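# Reseat brass ring parts and thread steel rod through

## Task

The steel rod slipped out of the grip too soon, fell over and dragged the brass ring parts out of the nests in the steel block. Return each brass part to a nest in the block, then leave the rod resting through the small barrels of all of them, with its pointed end sticking out beyond the end of the block.

## Robot and tools

Robot: two arms, left_arm and right_arm, each with a parallel two-finger gripper and a wrist camera. Fixed cameras are cam_high and cam_low (504x504). The wrist cameras are cam_left_wrist and cam_right_wrist (672x504, fisheye). The left_arm base sits near (+0.050, +0.367, 0) m and the right_arm base near (-0.006, -0.241, 0) m in the scene frame.

Frames. The scene frame has its origin at table height, halfway between the nominal bases. +z points up, +x points out over the table, and left_arm is on the +y side. Image left and right do not match arm names. Each arm reports its end_effector_position (metres) and end_effector_quat_wxyz in its own base frame. Motion offsets use the axes of that arm's current Hand target. On the gripper, fingers point along +z and open and close along y. The reported position is the point between the pads, about 1 cm behind the fingertips. Reported poses can be off by a few centimetres, more at long reach.

Command row layout. Every commanded row is one flat list of 14 numbers, each in [-1, 1]. The first seven are left_arm: dx, dy, dz, rx, ry, rz, opening. The next seven are right_arm in the same order. Give all 14 even if one arm stays still. dx..rz are offsets, not poses. They are measured from that arm's Hand target as it stood when the action or move began, along that Hand target's axes. 1.0 equals 0.6 m of travel or 180 degrees of turn. rx, ry, rz form one rotation vector. Sending the same offset twice moves the arm twice. Sending six zeros re-requests the current Hand target. The opening is absolute: +1 is fully open (0.094 m) and -1 is closed. A 0 in the opening slot commands half open, so to leave a gripper alone, repeat its present opening.

execute_actions(actions, cameras). actions is a list of actions. Each action is a table of up to 15 rows, one per 1/30 s step. A short table keeps its last row for the rest of the 15 steps. Every row in an action counts from that action's start pose. cameras lists camera names, ["all"] or []. An empty actions list returns state plus all images. Otherwise images come only when you name cameras. An unknown name invalidates the call.

move(target, speed, blend, opening_speed, grip_force, blocking, cameras). This drives each gripper along a straight line toward its target. target is one 14-number row or a list of up to 15 rows. Every row is an offset from the same starting Hand targets, not from the previous row. speed is in m/s, from 0.002 to 2.9, default 0.25; turning is capped at twice that in rad/s. Give one number or one per target. blend is in metres and rounds corners in a list; 0 stops at each target. opening_speed sets how fast openings change on the -1..+1 scale per second, at least 0.2; use it to close gently. grip_force is the newton limit per pad, 10 to 50. Give one number or one per arm. It stays set, and low values close slowly. blocking=false returns after about 0.5 s while the move continues. Paths are capped at 10 s total. They do not avoid obstacles or the other arm. Do not route a path close past an arm's own base; go around it. The result adds a move: line: done, off_target, moving, held or fault. It can also show limits=paced (the commanded pose was clipped) or limits=held (steps were withheld).

wait(seconds 0 to 10, cameras) lets time pass with commands held. stop(cameras) brakes a running move. zoom_image(camera, region=[x0,y0,x1,y1]) enlarges part of the latest image, at most 504 by 504 pixels. read_manual(section) only returns licence text. finished_scene(scene) ends the current scene; scene is that scene's integer number. It cannot be undone.

Result lines. Hand target is the last commanded pose after clipping, and the next offsets start from it. The gripper often rests short of it by up to a few centimetres from friction and weight. That alone does not mean contact. Resend the missing distance as an offset. Orientation commands are clipped to within 40 degrees of the current orientation each step. grip_measured is the measured finger opening on the command scale. With nothing held it reads up to 2.5 mm wide. On a hard part held firmly it reads a few mm below the part's width. To release, command well above grip_measured. Joint torques include gravity and are noisy. Joint velocities within noise means the arm is still. Step readings list positions during actions.

Cautions. Set parts down rather than dropping them, and never open on a moving part. Avoid fast moves into contact and targets driven far past a contact point. A stopped arm keeps pushing until you command it back. Keep the two arms and grippers from touching; a gripper must never close on the other's fingers. Guard the wrist camera cables. Nothing may fall or be left off the table. Hot motors show a MOTOR HOT line at 75 °C. At 90 °C the arm folds and stops for the rest of the scene, so avoid long stretched holds or pushing at unreachable poses. A loose object may get a brief random nudge. Before finishing, confirm the parts sit in the nests and the rod rests through them on its own.

Each tool is called after "Request:" by a JSON object that holds its "name" and its "arguments".

## Session

Request:
{"name": "execute_actions", "arguments": {"actions": []}}

Scene clock: 0.00 s.
left_arm: end_effector_position=(+0.4083, +0.0205, +0.1109) grip_measured=+1.000 end_effector_quat_wxyz=(+0.583, -0.060, +0.810, +0.018) | right_arm: end_effector_position=(+0.4012, -0.0241, +0.1290) grip_measured=+1.000 end_effector_quat_wxyz=(+0.621, +0.064, +0.781, -0.018)
Joint positions: left_arm=[0.007 1.523 0.421 0.775 -0.093 -0.074 0.094] | right_arm=[-0.025 1.491 0.363 0.897 0.084 0.071 0.094]
Joint velocities: within noise
Joint torques (N m): no reading
Motor temperatures (°C): left_arm=[25 32 41 43 28 24 26] | right_arm=[25 33 43 38 25 24 28]
Heat: left arm: 43 °C; right arm: 43 °C.
Hand target: left_arm +0.4127, +0.0215, +0.1240; +0.599, -0.063, +0.798, +0.018 | right_arm +0.4026, -0.0251, +0.1341; +0.627, +0.067, +0.776, -0.019
Tool commands: left_gripper/opening=+1.0 right_gripper/opening=+1.0

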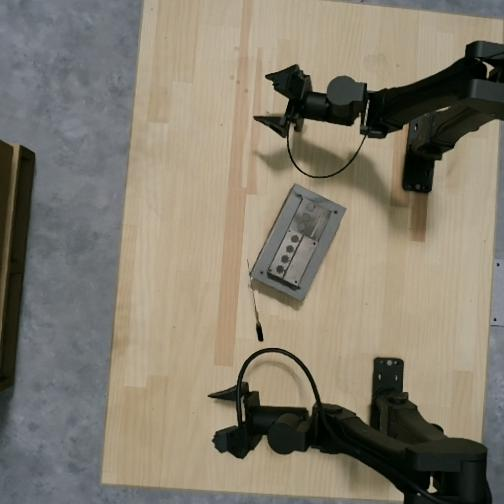

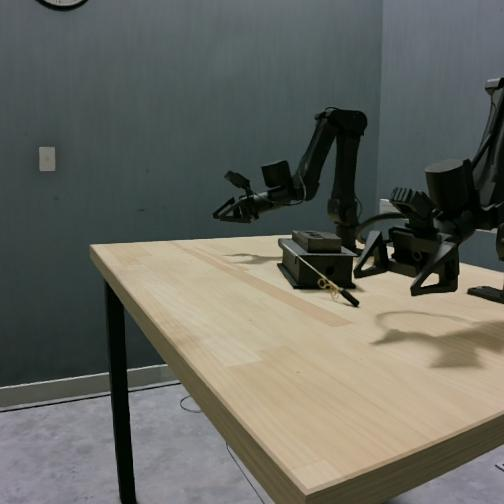

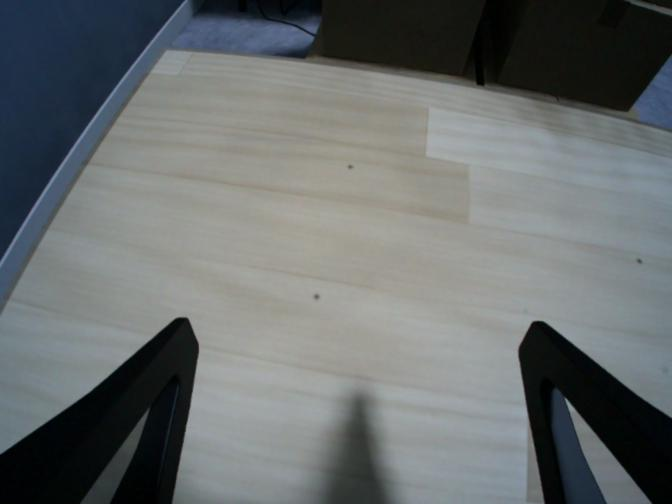

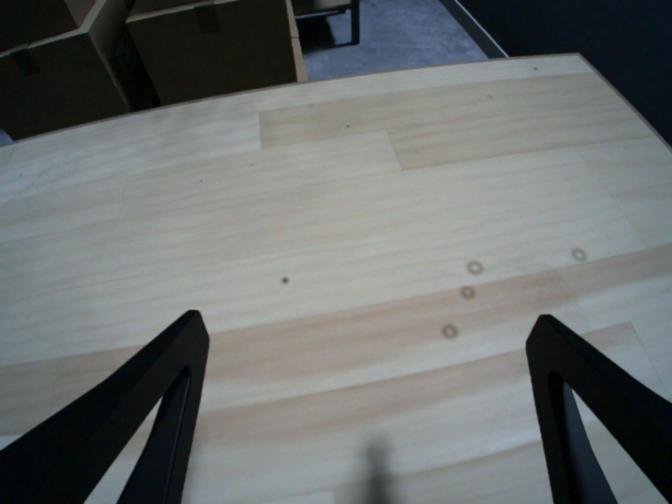

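Request:
{"name": "zoom_image", "arguments": {"camera": "cam_high", "region": [230, 170, 360, 350]}}

Request:
{"name": "zoom_image", "arguments": {"camera": "cam_low", "region": [265, 215, 375, 325]}}

Scaled by 2.800 from the camera's 504x504 image, which has a finer 720x720 frame.

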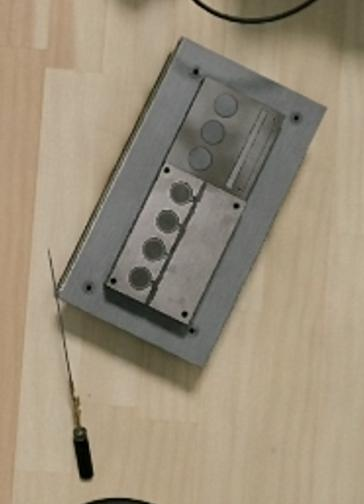

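Scaled by 4.582 from the camera's 504x504 image, which has a finer 720x720 frame.

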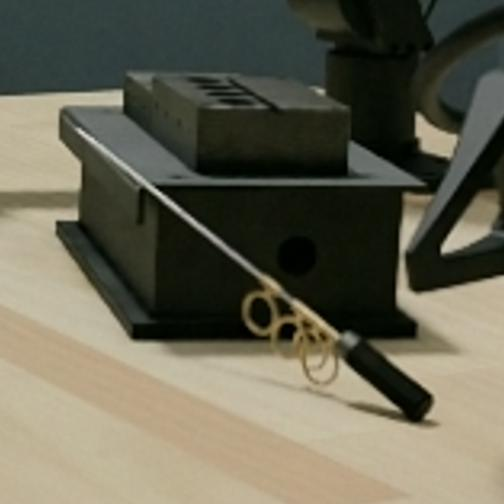

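Request:
{"name": "move", "arguments": {"target": [-0.09,-0.305,-0.21,0.287,0.34,0.405,0.5,0,0,0,0,0,0,1], "cameras": ["all"]}}

Scene clock: 102.77 s.
left_arm: end_effector_position=(+0.3267, -0.1666, +0.2094) grip_measured=+0.503 end_effector_quat_wxyz=(+0.062, +0.611, +0.789, +0.012) | right_arm: end_effector_position=(+0.4012, -0.0241, +0.1290) grip_measured=+1.000 end_effector_quat_wxyz=(+0.621, +0.064, +0.781, -0.018)
Joint positions: left_arm=[-0.475 1.872 1.986 -1.557 -0.001 0.843 0.071] | right_arm=[-0.025 1.491 0.363 0.897 0.084 0.071 0.094]
Joint torques (N m): left_arm=[-0.08 -7.21 10.55 0.33 -0.05 0.16] | right_arm=[-0.01 -6.06 7.35 2.04 0.06 0.01]
Motor temperatures (°C): left_arm=[25 31 43 42 27 23 25] | right_arm=[25 32 43 44 25 24 27]
Heat: left arm: 43 °C; right arm: 44 °C.
Hand target: left_arm +0.3297, -0.1689, +0.2197; +0.000, +0.622, +0.783, +0.000 | right_arm +0.4026, -0.0251, +0.1341; +0.627, +0.067, +0.776, -0.019
Off the commanded pose: left_arm 0.011 m, 7 deg | right_arm 0.005 m, 1 deg.
joint sent to its limit (left arm) — joint 4 (wrist pitch), lower limit. The joint targets are off in orientation, not in position.
move: off_target (left_arm)

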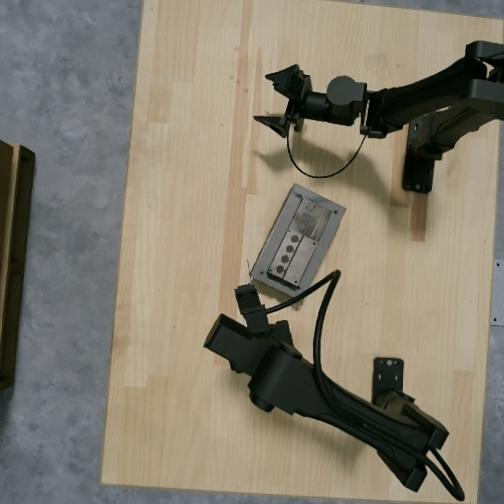

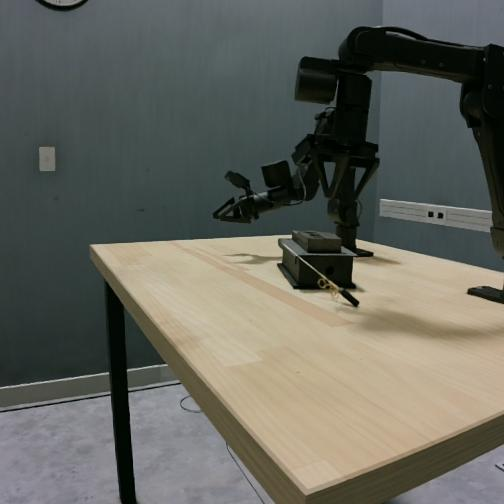

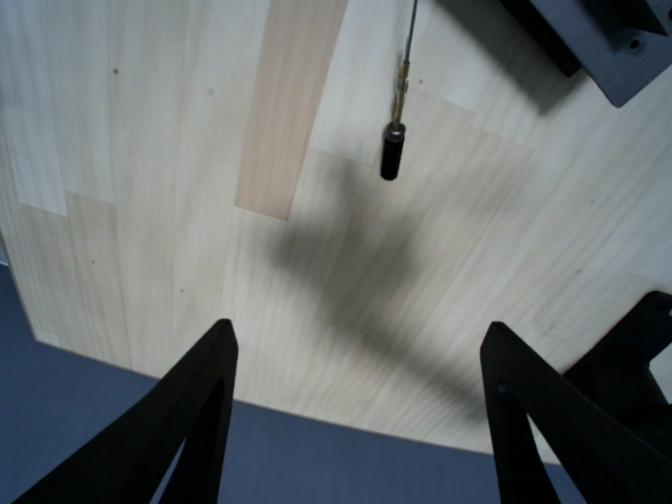

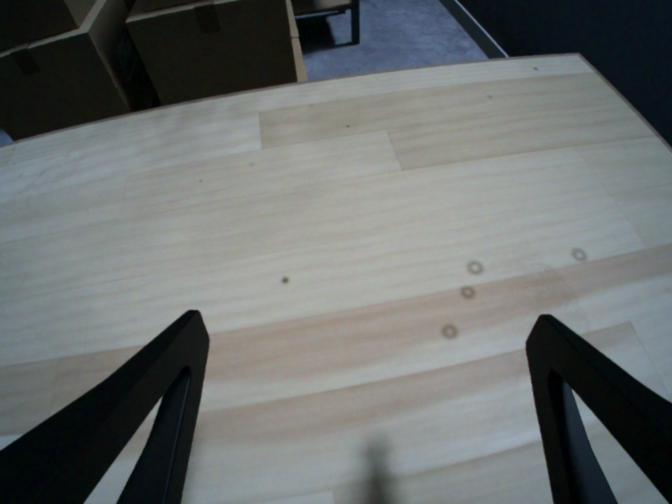

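Request:
{"name": "move", "arguments": {"target": [-0.175,-0.066,0,0,0,0,0.5,0,0,0,0,0,0,1], "cameras": ["cam_left_wrist"]}}

Request:
{"name": "zoom_image", "arguments": {"camera": "cam_left_wrist", "region": [260, 0, 672, 350]}}

Scene clock: 112.80 s.
left_arm: end_effector_position=(+0.3115, -0.2761, +0.2131) grip_measured=+0.503 end_effector_quat_wxyz=(+0.097, +0.623, +0.776, +0.002) | right_arm: end_effector_position=(+0.4012, -0.0241, +0.1290) grip_measured=+1.000 end_effector_quat_wxyz=(+0.621, +0.064, +0.781, -0.018)
Joint positions: left_arm=[-0.734 2.036 2.222 -1.563 -0.015 0.62 0.071] | right_arm=[-0.025 1.491 0.363 0.897 0.084 0.071 0.094]
Joint torques (N m): left_arm=[0.38 -7.91 10.56 0.49 0.07 -0.16] | right_arm=[0.02 -6.04 7.32 2.03 0.05 -0.01]
Heat: left arm: 44 °C; right arm: 44 °C.
Hand target: left_arm +0.3150, -0.2801, +0.2198; +0.000, +0.622, +0.783, +0.000 | right_arm +0.4026, -0.0251, +0.1341; +0.627, +0.067, +0.776, -0.019
Off the commanded pose: left_arm 0.008 m, 11 deg | right_arm 0.005 m, 1 deg.
joint sent to its limit (left arm) — joint 4 (wrist pitch), lower limit. The joint targets are off in orientation, not in position.
move: off_target (left_arm)
Images, in order (width x height): cam_left_wrist 672x504.

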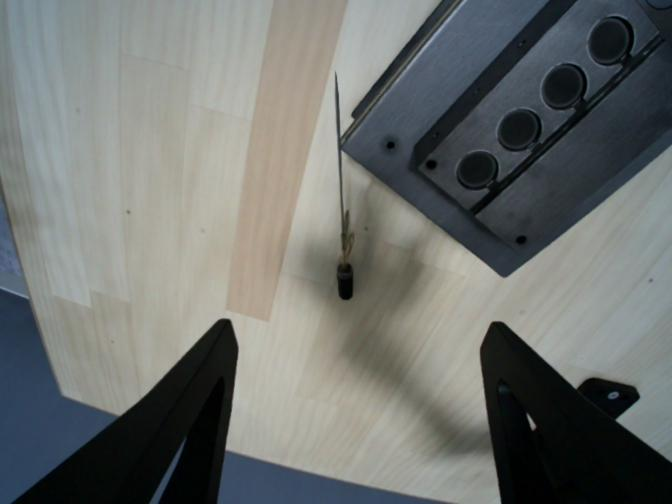

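Scaled by 1.223 from the camera's 672x504 image, which has a finer 960x720 frame.

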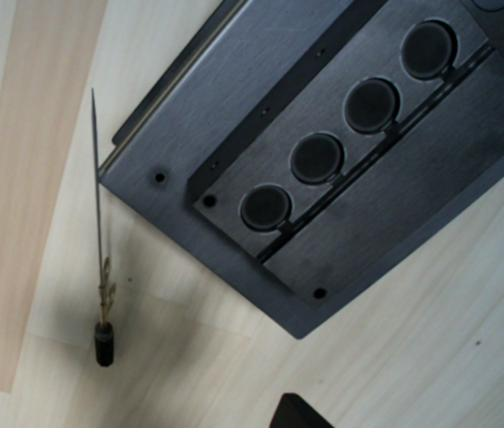

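Request:
{"name": "move", "arguments": {"target": [0.2475,0.0315,0.2,0,-0.111,0,0.5,0,0,0,0,0,0,1], "cameras": ["cam_left_wrist","cam_low"]}}

Request:
{"name": "zoom_image", "arguments": {"camera": "cam_left_wrist", "region": [200, 50, 480, 400]}}

Scene clock: 200.40 s.
left_arm: end_effector_position=(+0.2998, -0.1243, +0.0907) grip_measured=+0.503 end_effector_quat_wxyz=(+0.105, +0.603, +0.785, -0.102) | right_arm: end_effector_position=(+0.4012, -0.0241, +0.1290) grip_measured=+1.000 end_effector_quat_wxyz=(+0.621, +0.064, +0.781, -0.018)
Joint positions: left_arm=[-0.247 1.669 1.237 -1.024 0.271 1.047 0.071] | right_arm=[-0.025 1.491 0.363 0.897 0.084 0.071 0.094]
Joint torques (N m): left_arm=[-0.1 -9.76 4.71 0.81 0.53 0.13] | right_arm=[-0.01 -6.08 7.34 2.03 0.04 0]
Motor temperatures (°C): left_arm=[25 33 45 36 26 23 25] | right_arm=[25 31 42 45 24 24 27]
Heat: left arm: 45 °C; right arm: 45 °C.
Hand target: left_arm +0.2997, -0.1312, +0.0999; +0.136, +0.612, +0.771, -0.108 | right_arm +0.4026, -0.0251, +0.1341; +0.627, +0.067, +0.776, -0.019
Off the commanded pose: left_arm 0.011 m, 4 deg | right_arm 0.005 m, 1 deg.
move: off_target (left_arm)
Images, in order (width x height): cam_low 504x504, cam_left_wrist 672x504.

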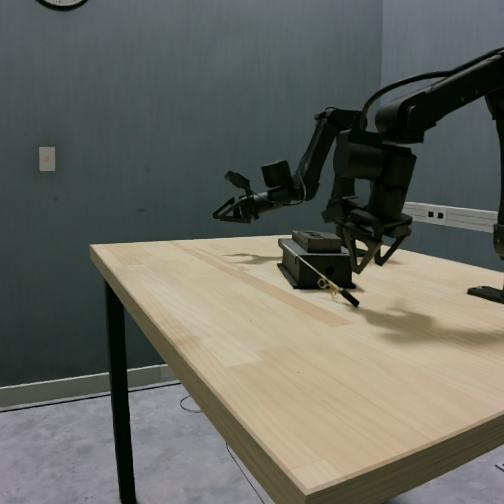

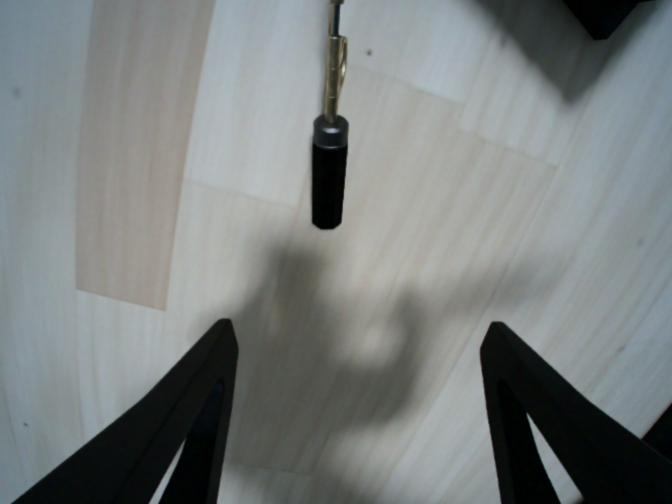

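Scaled by 1.440 from the camera's 672x504 image, which has a finer 960x720 frame.

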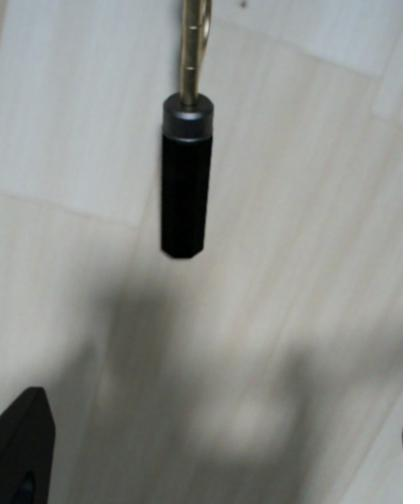

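Request:
{"name": "move", "arguments": {"target": [-0.008,0.0087,0.118,0,0,0,0,0,0,0,0,0,0,1], "cameras": ["cam_left_wrist","cam_low"], "speed": 0.15}}

Request:
{"name": "zoom_image", "arguments": {"camera": "cam_low", "region": [265, 200, 415, 325]}}

Scene clock: 224.27 s.
left_arm: end_effector_position=(+0.3121, -0.1525, +0.0410) grip_measured=+0.003 end_effector_quat_wxyz=(+0.130, +0.613, +0.773, -0.097) | right_arm: end_effector_position=(+0.4012, -0.0241, +0.1290) grip_measured=+1.000 end_effector_quat_wxyz=(+0.621, +0.064, +0.781, -0.018)
Joint positions: left_arm=[-0.318 1.751 1.115 -0.753 0.271 0.998 0.047] | right_arm=[-0.025 1.491 0.363 0.897 0.084 0.071 0.094]
Joint torques (N m): left_arm=[-0.25 -6.08 4.82 0.99 0.39 -0.1] | right_arm=[-0.05 -6.05 7.36 2.02 0.03 0]
Heat: left arm: 41 °C; right arm: 45 °C.
Hand target: left_arm +0.3113, -0.1580, +0.0350; +0.136, +0.612, +0.771, -0.108 | right_arm +0.4026, -0.0251, +0.1341; +0.627, +0.067, +0.776, -0.019
Off the commanded pose: left_arm 0.008 m, 1 deg | right_arm 0.005 m, 1 deg.
move: done
Images, in order (width x height): cam_low 504x504, cam_left_wrist 672x504.

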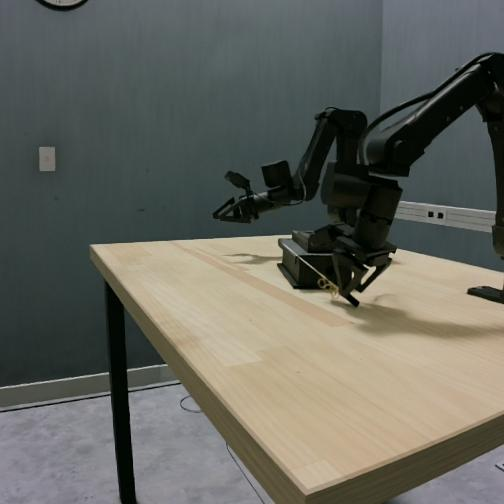

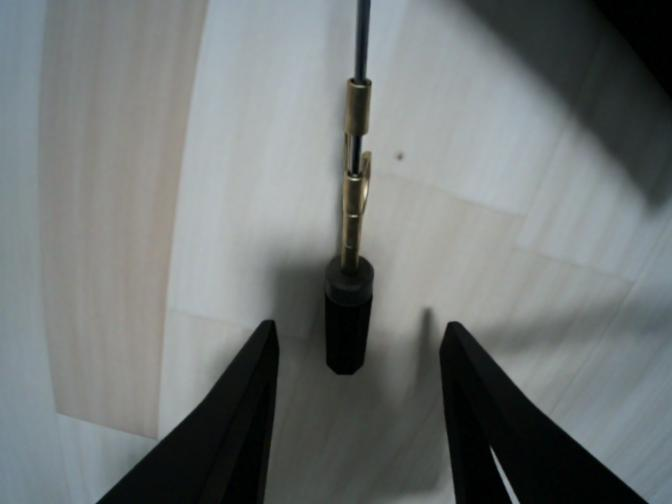

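Scaled by 3.360 from the camera's 504x504 image, which has a finer 720x720 frame.

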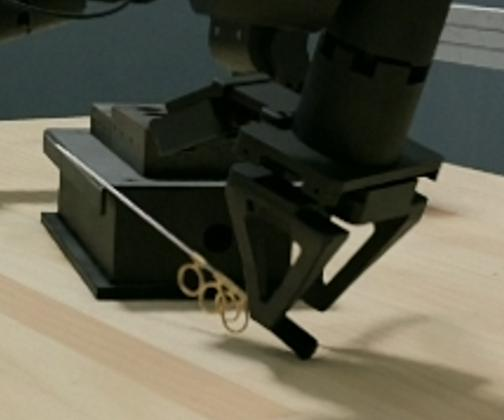

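Request:
{"name": "move", "arguments": {"target": [0.011,0.004,0.044,0,0,0,0,0,0,0,0,0,0,1], "cameras": ["cam_left_wrist","cam_low"], "speed": 0.08}}

Scene clock: 244.97 s.
left_arm: end_effector_position=(+0.3194, -0.1561, +0.0235) grip_measured=+0.003 end_effector_quat_wxyz=(+0.143, +0.613, +0.771, -0.095) | right_arm: end_effector_position=(+0.4012, -0.0241, +0.1290) grip_measured=+1.000 end_effector_quat_wxyz=(+0.621, +0.064, +0.781, -0.018)
Joint positions: left_arm=[-0.318 1.789 1.078 -0.652 0.277 0.995 0.047] | right_arm=[-0.025 1.491 0.363 0.897 0.084 0.071 0.094]
Joint torques (N m): left_arm=[-0.54 -4.79 3.95 1.07 0.31 -0.11] | right_arm=[-0.02 -6.05 7.34 2.03 0.04 0]
Motor temperatures (°C): left_arm=[25 31 40 35 26 23 25] | right_arm=[25 31 41 46 24 24 27]
Heat: left arm: 40 °C; right arm: 46 °C.
Hand target: left_arm +0.3143, -0.1602, +0.0080; +0.136, +0.612, +0.771, -0.108 | right_arm +0.4026, -0.0251, +0.1341; +0.627, +0.067, +0.776, -0.019
Off the commanded pose: left_arm 0.017 m, 2 deg | right_arm 0.005 m, 1 deg.
move: off_target (left_arm)
Images, in order (width x height): cam_low 504x504, cam_left_wrist 672x504.

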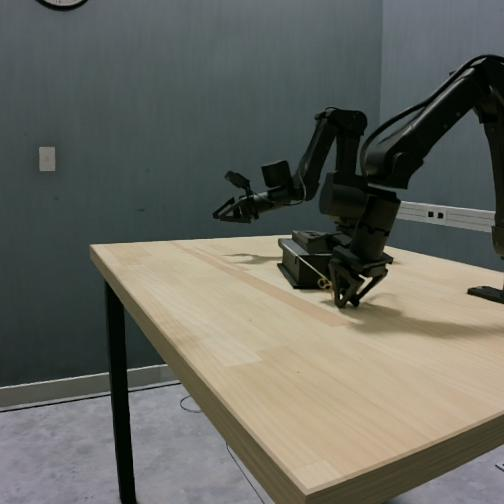

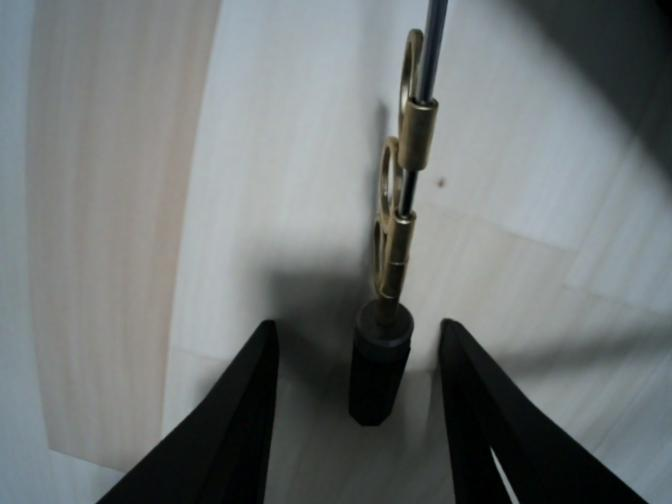

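Request:
{"name": "move", "arguments": {"target": [0,-0.003,-0.014,0,0,0,0,0,0,0,0,0,0,1], "cameras": ["cam_left_wrist"], "speed": 0.08}}

Scene clock: 256.73 s.
left_arm: end_effector_position=(+0.3194, -0.1561, +0.0235) grip_measured=+0.003 end_effector_quat_wxyz=(+0.143, +0.613, +0.771, -0.095) | right_arm: end_effector_position=(+0.4012, -0.0241, +0.1290) grip_measured=+1.000 end_effector_quat_wxyz=(+0.621, +0.064, +0.781, -0.018)
Joint positions: left_arm=[-0.318 1.789 1.078 -0.652 0.277 0.995 0.047] | right_arm=[-0.025 1.491 0.363 0.897 0.084 0.071 0.094]
Joint torques (N m): left_arm=[-0.29 -6.49 4.36 0.77 0.31 -0.08] | right_arm=[-0.05 -6.06 7.41 2.04 0.04 0.01]
Heat: left arm: 40 °C; right arm: 46 °C.
Hand target: left_arm +0.3119, -0.1578, +0.0159; +0.136, +0.612, +0.771, -0.108 | right_arm +0.4026, -0.0251, +0.1341; +0.627, +0.067, +0.776, -0.019
Off the commanded pose: left_arm 0.011 m, 2 deg | right_arm 0.005 m, 1 deg.
move: off_target (left_arm)
Images, in order (width x height): cam_left_wrist 672x504.

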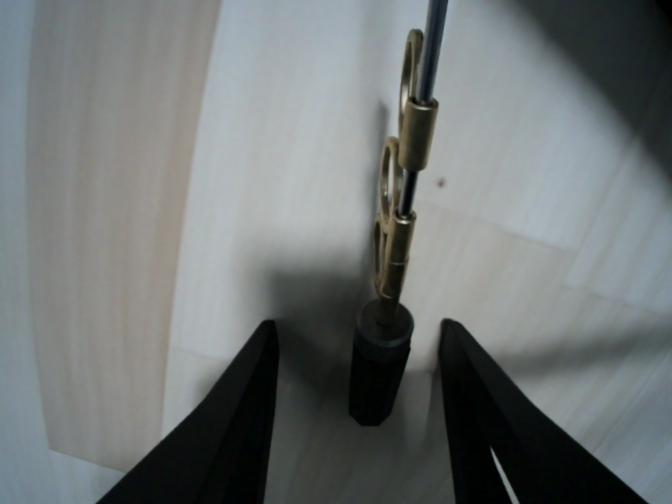

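Request:
{"name": "move", "arguments": {"target": [0,-0.012,-0.003,0,0,0,0,0,0,0,0,0,0,1], "cameras": ["cam_left_wrist"], "speed": 0.08}}

Scene clock: 267.80 s.
left_arm: end_effector_position=(+0.3178, -0.1571, +0.0228) grip_measured=+0.003 end_effector_quat_wxyz=(+0.144, +0.617, +0.768, -0.095) | right_arm: end_effector_position=(+0.4012, -0.0241, +0.1290) grip_measured=+1.000 end_effector_quat_wxyz=(+0.621, +0.064, +0.781, -0.018)
Joint positions: left_arm=[-0.322 1.785 1.07 -0.645 0.278 1.001 0.047] | right_arm=[-0.025 1.491 0.363 0.897 0.084 0.071 0.094]
Joint torques (N m): left_arm=[-0.69 -8.03 3 0.71 0.28 -0.15] | right_arm=[-0.03 -6.11 7.32 2.01 0.04 0.01]
Heat: left arm: 39 °C; right arm: 46 °C.
Hand target: left_arm +0.3047, -0.1589, +0.0175; +0.136, +0.612, +0.771, -0.108 | right_arm +0.4026, -0.0251, +0.1341; +0.627, +0.067, +0.776, -0.019
Off the commanded pose: left_arm 0.014 m, 2 deg | right_arm 0.005 m, 1 deg.
move: off_target (left_arm)
Images, in order (width x height): cam_left_wrist 672x504.

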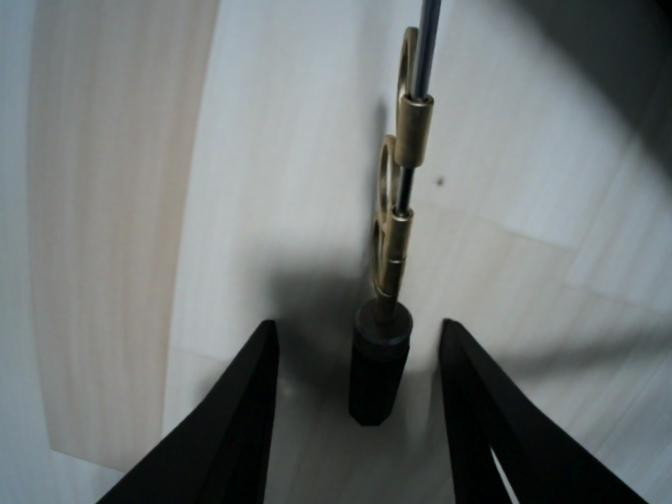

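Request:
{"name": "move", "arguments": {"target": [0,-0.006,-0.025,0,0,0,0,0,0,0,0,0,0,1], "cameras": ["cam_left_wrist"], "speed": 0.1}}

Scene clock: 271.67 s.
left_arm: end_effector_position=(+0.3119, -0.1551, +0.0236) grip_measured=+0.003 end_effector_quat_wxyz=(+0.137, +0.613, +0.772, -0.099) | right_arm: end_effector_position=(+0.4012, -0.0241, +0.1290) grip_measured=+1.000 end_effector_quat_wxyz=(+0.621, +0.064, +0.781, -0.018)
Joint positions: left_arm=[-0.322 1.773 1.062 -0.664 0.278 0.992 0.047] | right_arm=[-0.025 1.491 0.363 0.897 0.084 0.071 0.094]
Joint torques (N m): left_arm=[-0.14 -10.44 4.29 0.34 0.29 -0.1] | right_arm=[-0.03 -6.05 7.31 2.05 0.03 0]
Heat: left arm: 39 °C; right arm: 46 °C.
Hand target: left_arm +0.3000, -0.1547, +0.0315; +0.136, +0.612, +0.771, -0.108 | right_arm +0.4026, -0.0251, +0.1341; +0.627, +0.067, +0.776, -0.019
Off the commanded pose: left_arm 0.014 m, 1 deg | right_arm 0.005 m, 1 deg.
move: off_target (left_arm)
Images, in order (width x height): cam_left_wrist 672x504.

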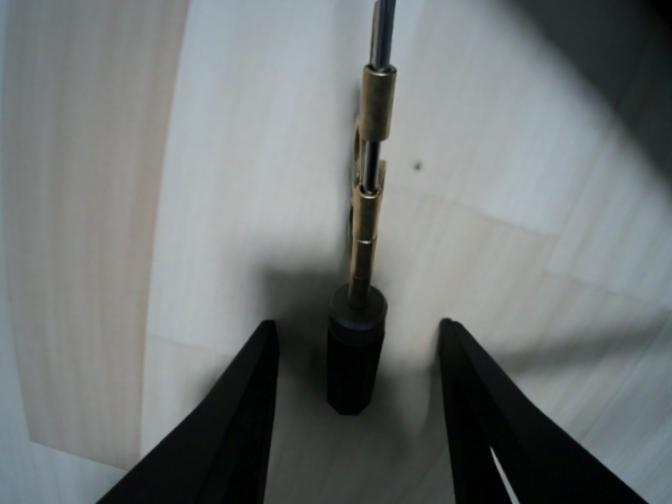

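Request:
{"name": "move", "arguments": {"target": [0,0.003,0,0,0,0,-0.95,0,0,0,0,0,0,1], "cameras": ["cam_left_wrist"], "opening_speed": 0.5}}

Scene clock: 281.00 s.
left_arm: end_effector_position=(+0.3105, -0.1547, +0.0234) grip_measured=-0.736 end_effector_quat_wxyz=(+0.134, +0.613, +0.773, -0.100) | right_arm: end_effector_position=(+0.4012, -0.0241, +0.1290) grip_measured=+1.000 end_effector_quat_wxyz=(+0.621, +0.064, +0.781, -0.018)
Joint positions: left_arm=[-0.322 1.773 1.062 -0.67 0.278 0.992 0.012] | right_arm=[-0.025 1.491 0.363 0.897 0.084 0.071 0.094]
Joint torques (N m): left_arm=[0.09 -10.04 4.81 0.36 0.3 -0.04] | right_arm=[-0.05 -6.04 7.35 2.03 0.03 -0.01]
Heat: left arm: 39 °C; right arm: 46 °C.
Hand target: left_arm +0.3017, -0.1543, +0.0315; +0.136, +0.612, +0.771, -0.108 | right_arm +0.4026, -0.0251, +0.1341; +0.627, +0.067, +0.776, -0.019
Off the commanded pose: left_arm 0.012 m, 1 deg | right_arm 0.005 m, 1 deg.
move: off_target (left_arm)
Images, in order (width x height): cam_left_wrist 672x504.

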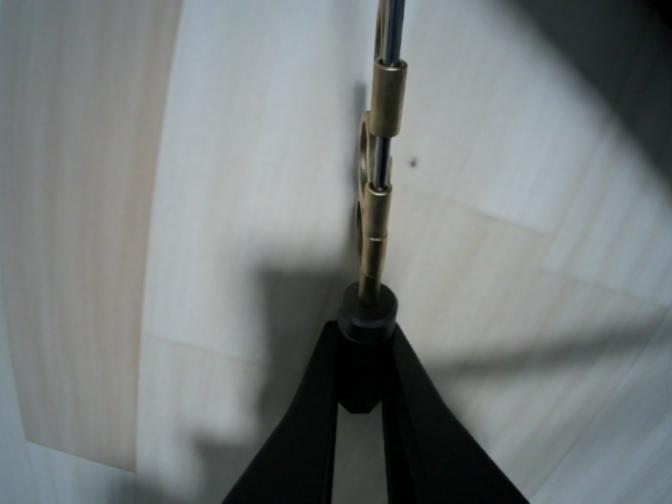

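Request:
{"name": "move", "arguments": {"target": [0.0,0.051,-0.213,0,0,0,-0.95,0,0,0,0,0,0,1], "cameras": ["all"], "speed": 0.1}}

Request:
{"name": "zoom_image", "arguments": {"camera": "cam_low", "region": [245, 170, 415, 325]}}

Request:
{"name": "zoom_image", "arguments": {"camera": "cam_left_wrist", "region": [300, 0, 600, 320]}}

Scene clock: 294.33 s.
left_arm: end_effector_position=(+0.3164, -0.0980, +0.1267) grip_measured=-0.736 end_effector_quat_wxyz=(+0.101, +0.603, +0.784, -0.105) | right_arm: end_effector_position=(+0.4012, -0.0241, +0.1290) grip_measured=+1.000 end_effector_quat_wxyz=(+0.621, +0.064, +0.781, -0.018)
Joint positions: left_arm=[-0.151 1.711 1.429 -1.211 0.283 1.15 0.012] | right_arm=[-0.025 1.491 0.363 0.897 0.084 0.071 0.094]
Joint torques (N m): left_arm=[0.18 -9.39 10.7 0.21 0.54 0.19] | right_arm=[-0.06 -6.08 7.38 2.03 0.04 0]
Heat: left arm: 39 °C; right arm: 46 °C.
Hand target: left_arm +0.3216, -0.1048, +0.1517; +0.136, +0.612, +0.771, -0.108 | right_arm +0.4026, -0.0251, +0.1341; +0.627, +0.067, +0.776, -0.019
Off the commanded pose: left_arm 0.026 m, 4 deg | right_arm 0.005 m, 1 deg.
move: off_target (left_arm)

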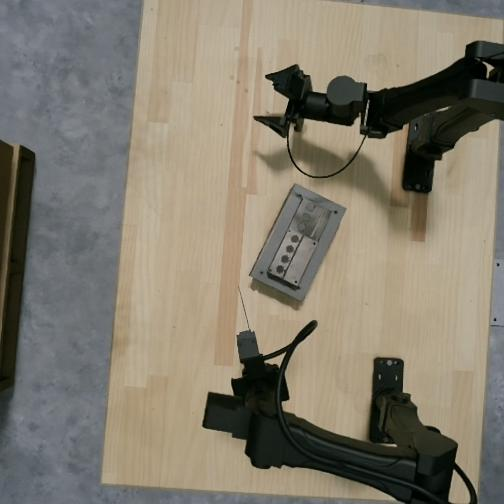

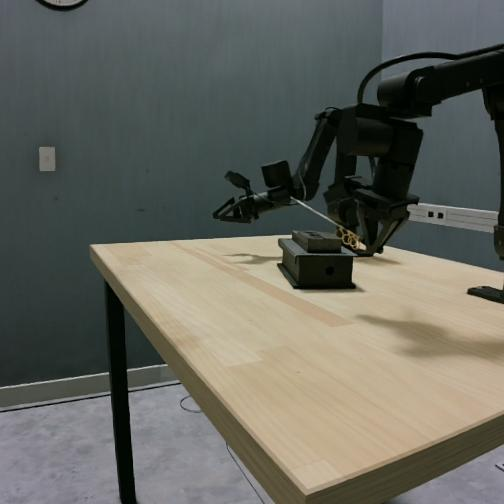

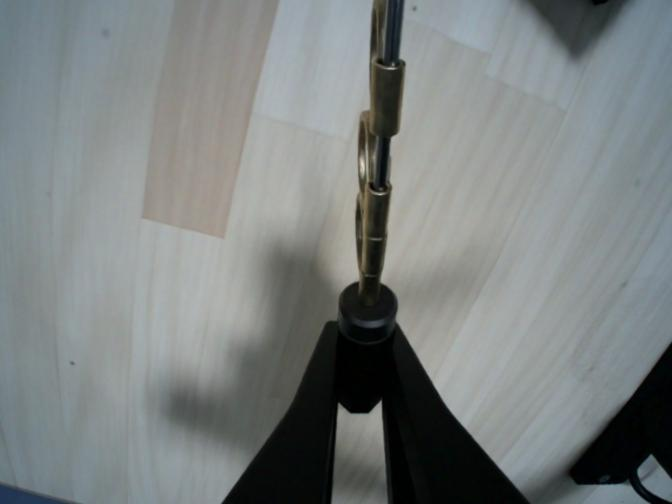

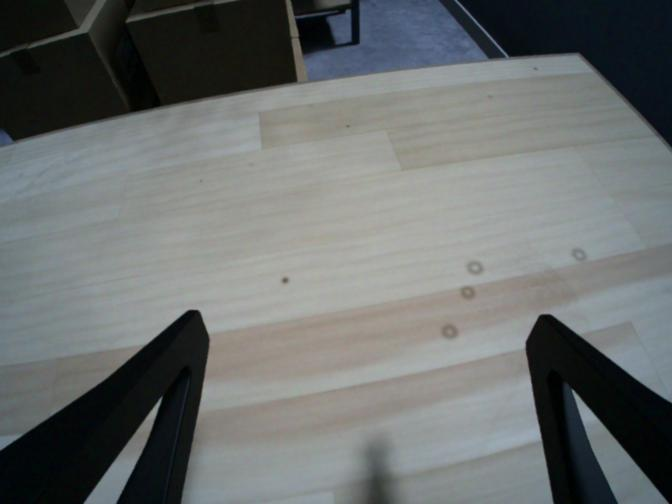

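Scaled by 2.965 from the camera's 504x504 image, which has a finer 720x720 frame.

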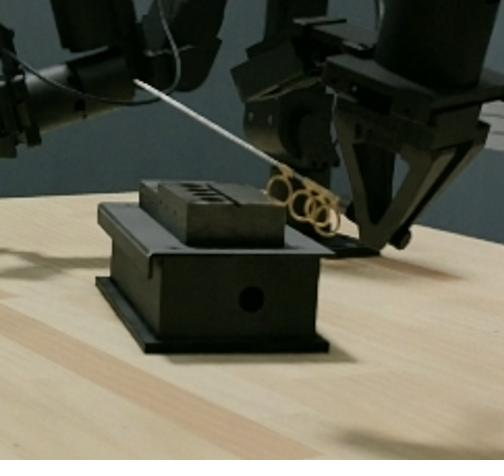

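Scaled by 1.575 from the camera's 672x504 image, which has a finer 960x720 frame.

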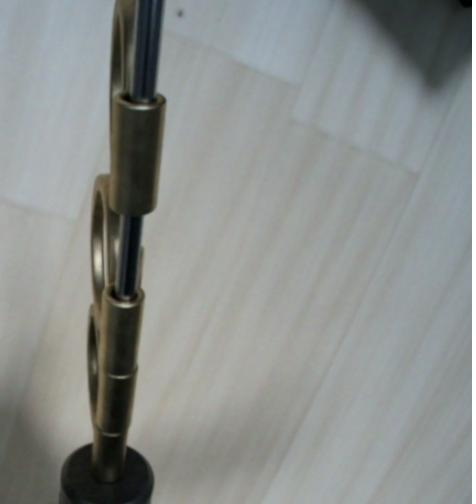

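Request:
{"name": "move", "arguments": {"target": [-0.3,-0.018,-0.011,-0.383,-0.185,0.337,-0.95,0,0,0,0,0,0,1], "cameras": ["all"], "speed": 0.15}}

Request:
{"name": "zoom_image", "arguments": {"camera": "cam_low", "region": [245, 120, 415, 300]}}

Scene clock: 420.33 s.
left_arm: end_effector_position=(+0.3545, -0.2664, +0.2171) grip_measured=-0.736 end_effector_quat_wxyz=(+0.649, +0.672, +0.261, +0.245) | right_arm: end_effector_position=(+0.4012, -0.0241, +0.1290) grip_measured=+1.000 end_effector_quat_wxyz=(+0.621, +0.064, +0.781, -0.018)
Joint positions: left_arm=[-0.517 1.494 0.592 0.862 0.323 1.574 0.012] | right_arm=[-0.025 1.491 0.363 0.897 0.084 0.071 0.094]
Joint torques (N m): left_arm=[-0.49 -4.18 5.04 2.66 0.17 0.04] | right_arm=[-0.05 -5.98 7.31 2.04 0.05 0]
Heat: left arm: 42 °C; right arm: 46 °C.
Hand target: left_arm +0.3491, -0.2697, +0.2193; +0.663, +0.664, +0.244, +0.245 | right_arm +0.4026, -0.0251, +0.1341; +0.627, +0.067, +0.776, -0.019
Off the commanded pose: left_arm 0.007 m, 3 deg | right_arm 0.005 m, 1 deg.
move: off_target (left_arm)

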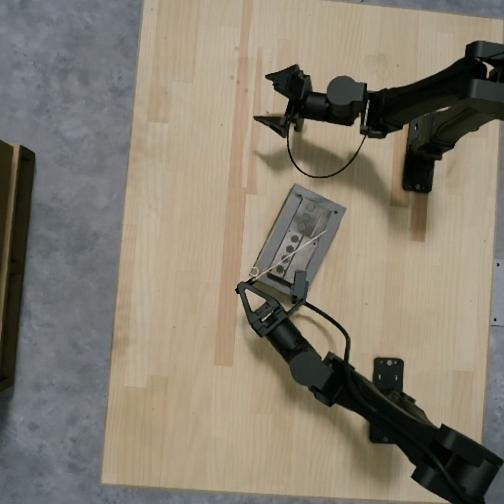

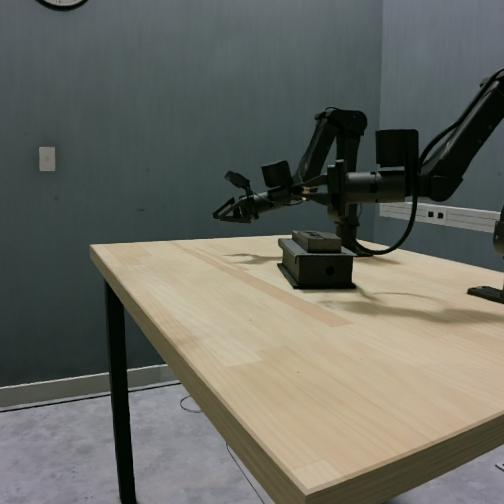

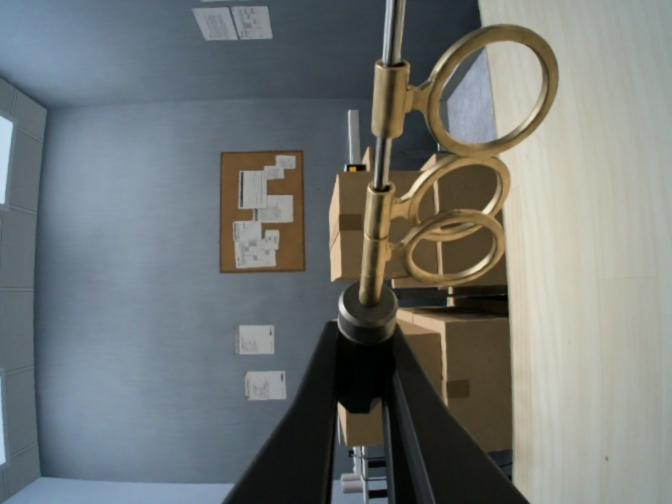

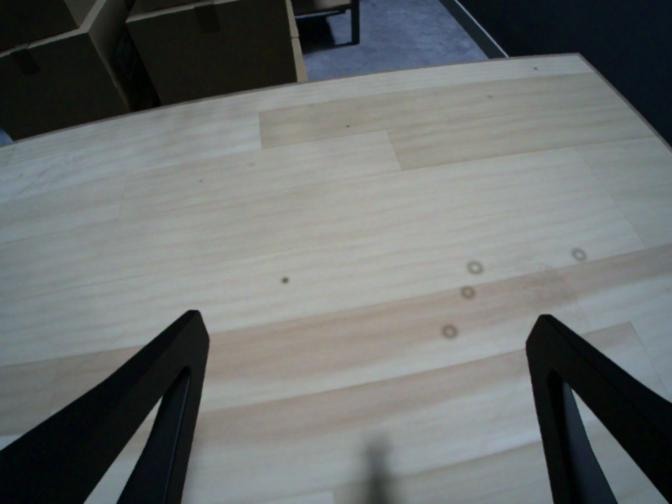

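Scaled by 2.800 from the camera's 504x504 image, which has a finer 720x720 frame.

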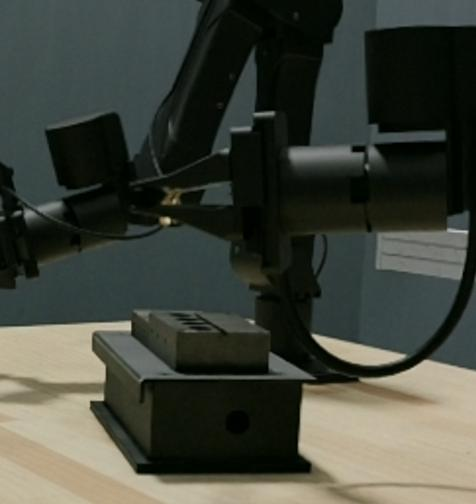

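Request:
{"name": "zoom_image", "arguments": {"camera": "cam_left_wrist", "region": [310, 0, 580, 350]}}

Scaled by 1.440 from the camera's 672x504 image, which has a finer 960x720 frame.

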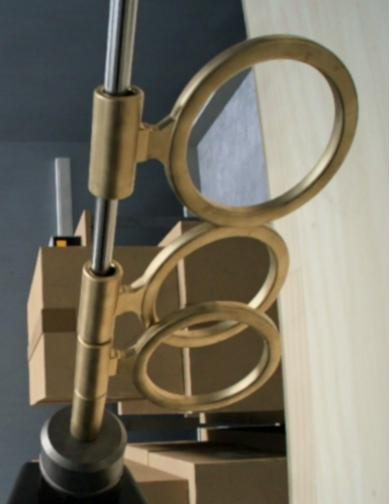

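Request:
{"name": "move", "arguments": {"target": [[0,0,0,0,0,0,-0.95,-0.271,0.460,-0.316,-0.244,0.2276,-0.1825,0],[0,0,0,0,0,0,-0.95,-0.146,0.529,-0.230,-0.244,0.2276,-0.1825,0]], "cameras": ["all"], "speed": 0.2}}

Scene clock: 481.93 s.
left_arm: end_effector_position=(+0.3545, -0.2664, +0.2171) grip_measured=-0.736 end_effector_quat_wxyz=(+0.649, +0.672, +0.261, +0.245) | right_arm: end_effector_position=(+0.3230, +0.2875, +0.2690) grip_measured=+0.003 end_effector_quat_wxyz=(+0.264, -0.372, +0.883, +0.108)
Joint positions: left_arm=[-0.517 1.494 0.592 0.862 0.323 1.574 0.012] | right_arm=[0.707 1.738 1.905 -1.16 -0.044 -0.077 0.047]
Joint torques (N m): left_arm=[-0.51 -4.12 4.94 2.66 0.17 0.05] | right_arm=[0.69 -8.81 5.91 1.8 -0.05 0.01]
Heat: left arm: 38 °C; right arm: 45 °C.
Hand target: left_arm +0.3491, -0.2697, +0.2193; +0.663, +0.664, +0.244, +0.245 | right_arm +0.3272, +0.2977, +0.2665; +0.276, -0.374, +0.878, +0.118
Off the commanded pose: left_arm 0.007 m, 3 deg | right_arm 0.011 m, 2 deg.
move: off_target (left_arm, right_arm)

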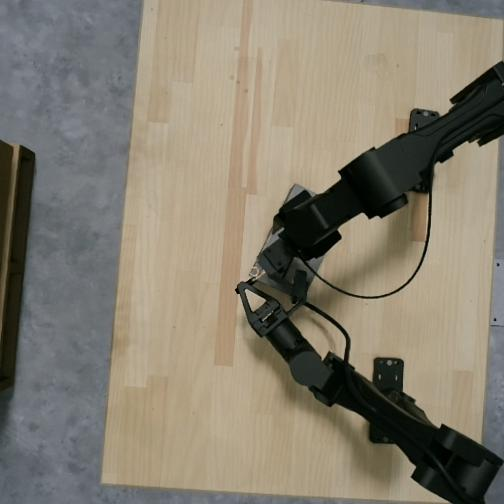

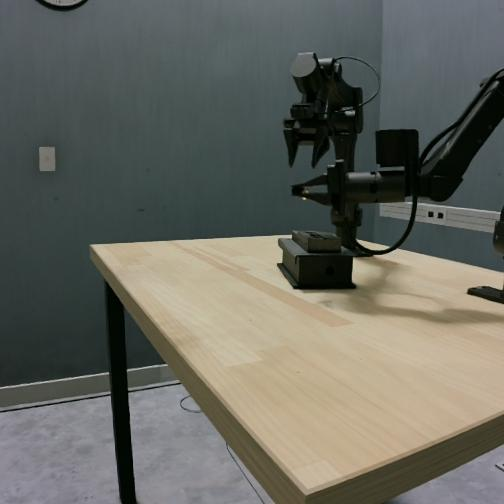

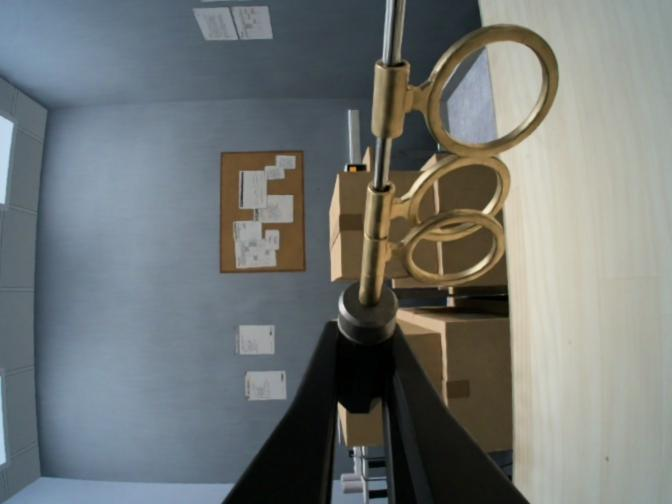

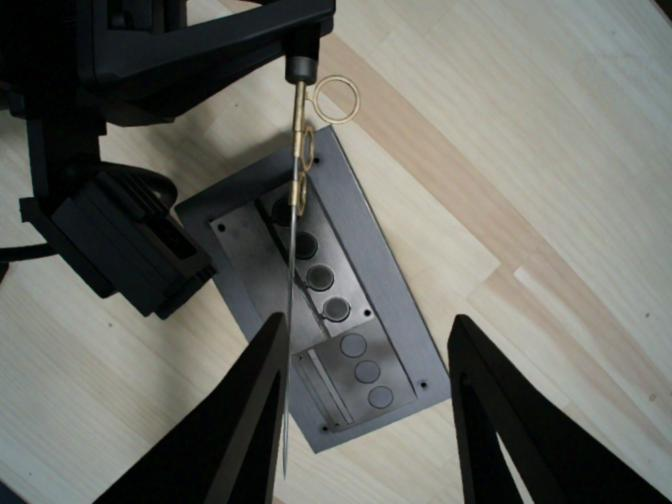

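Request:
{"name": "zoom_image", "arguments": {"camera": "cam_right_wrist", "region": [200, 60, 470, 480]}}

Scaled by 1.200 from the camera's 672x504 image, which has a finer 960x720 frame.

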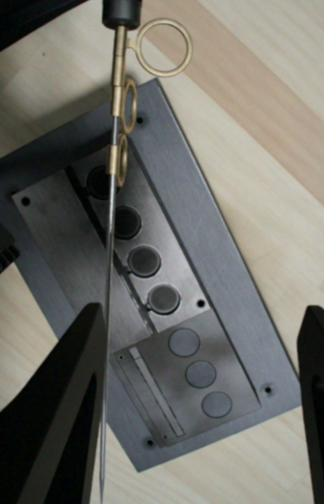

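Request:
{"name": "move", "arguments": {"target": [0,0,0,0,0,0,-0.95,-0.015,0.035,0.067,0,0,0,0], "cameras": ["cam_right_wrist"], "speed": 0.1}}

Scene clock: 513.60 s.
left_arm: end_effector_position=(+0.3543, -0.2666, +0.2175) grip_measured=-0.736 end_effector_quat_wxyz=(+0.650, +0.671, +0.260, +0.244) | right_arm: end_effector_position=(+0.3257, +0.3269, +0.2441) grip_measured=+0.002 end_effector_quat_wxyz=(+0.264, -0.384, +0.877, +0.115)
Joint positions: left_arm=[-0.517 1.494 0.592 0.864 0.324 1.574 0.012] | right_arm=[0.775 1.814 1.889 -1.062 -0.027 -0.042 0.047]
Joint torques (N m): left_arm=[-0.47 -4.11 5 2.65 0.12 0.01] | right_arm=[0.38 -9.26 6.16 1.79 0.16 0.19]
Heat: left arm: 38 °C; right arm: 45 °C.
Hand target: left_arm +0.3491, -0.2697, +0.2193; +0.663, +0.664, +0.244, +0.245 | right_arm +0.3331, +0.3342, +0.2388; +0.276, -0.374, +0.877, +0.118
Off the commanded pose: left_arm 0.006 m, 3 deg | right_arm 0.012 m, 2 deg.
move: off_target (left_arm, right_arm)
Images, in order (width x height): cam_right_wrist 672x504.

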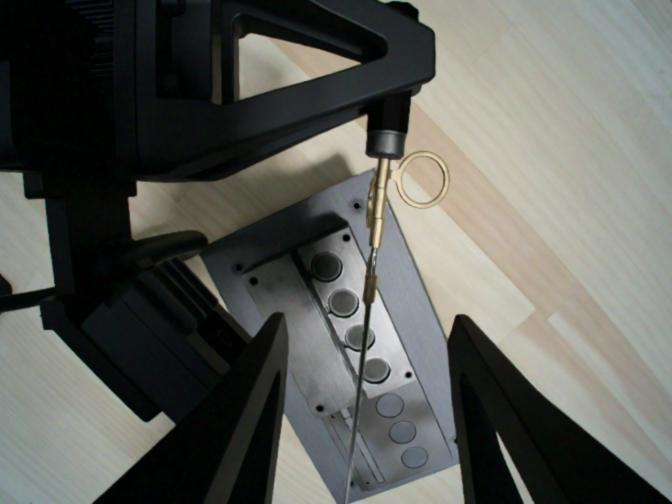

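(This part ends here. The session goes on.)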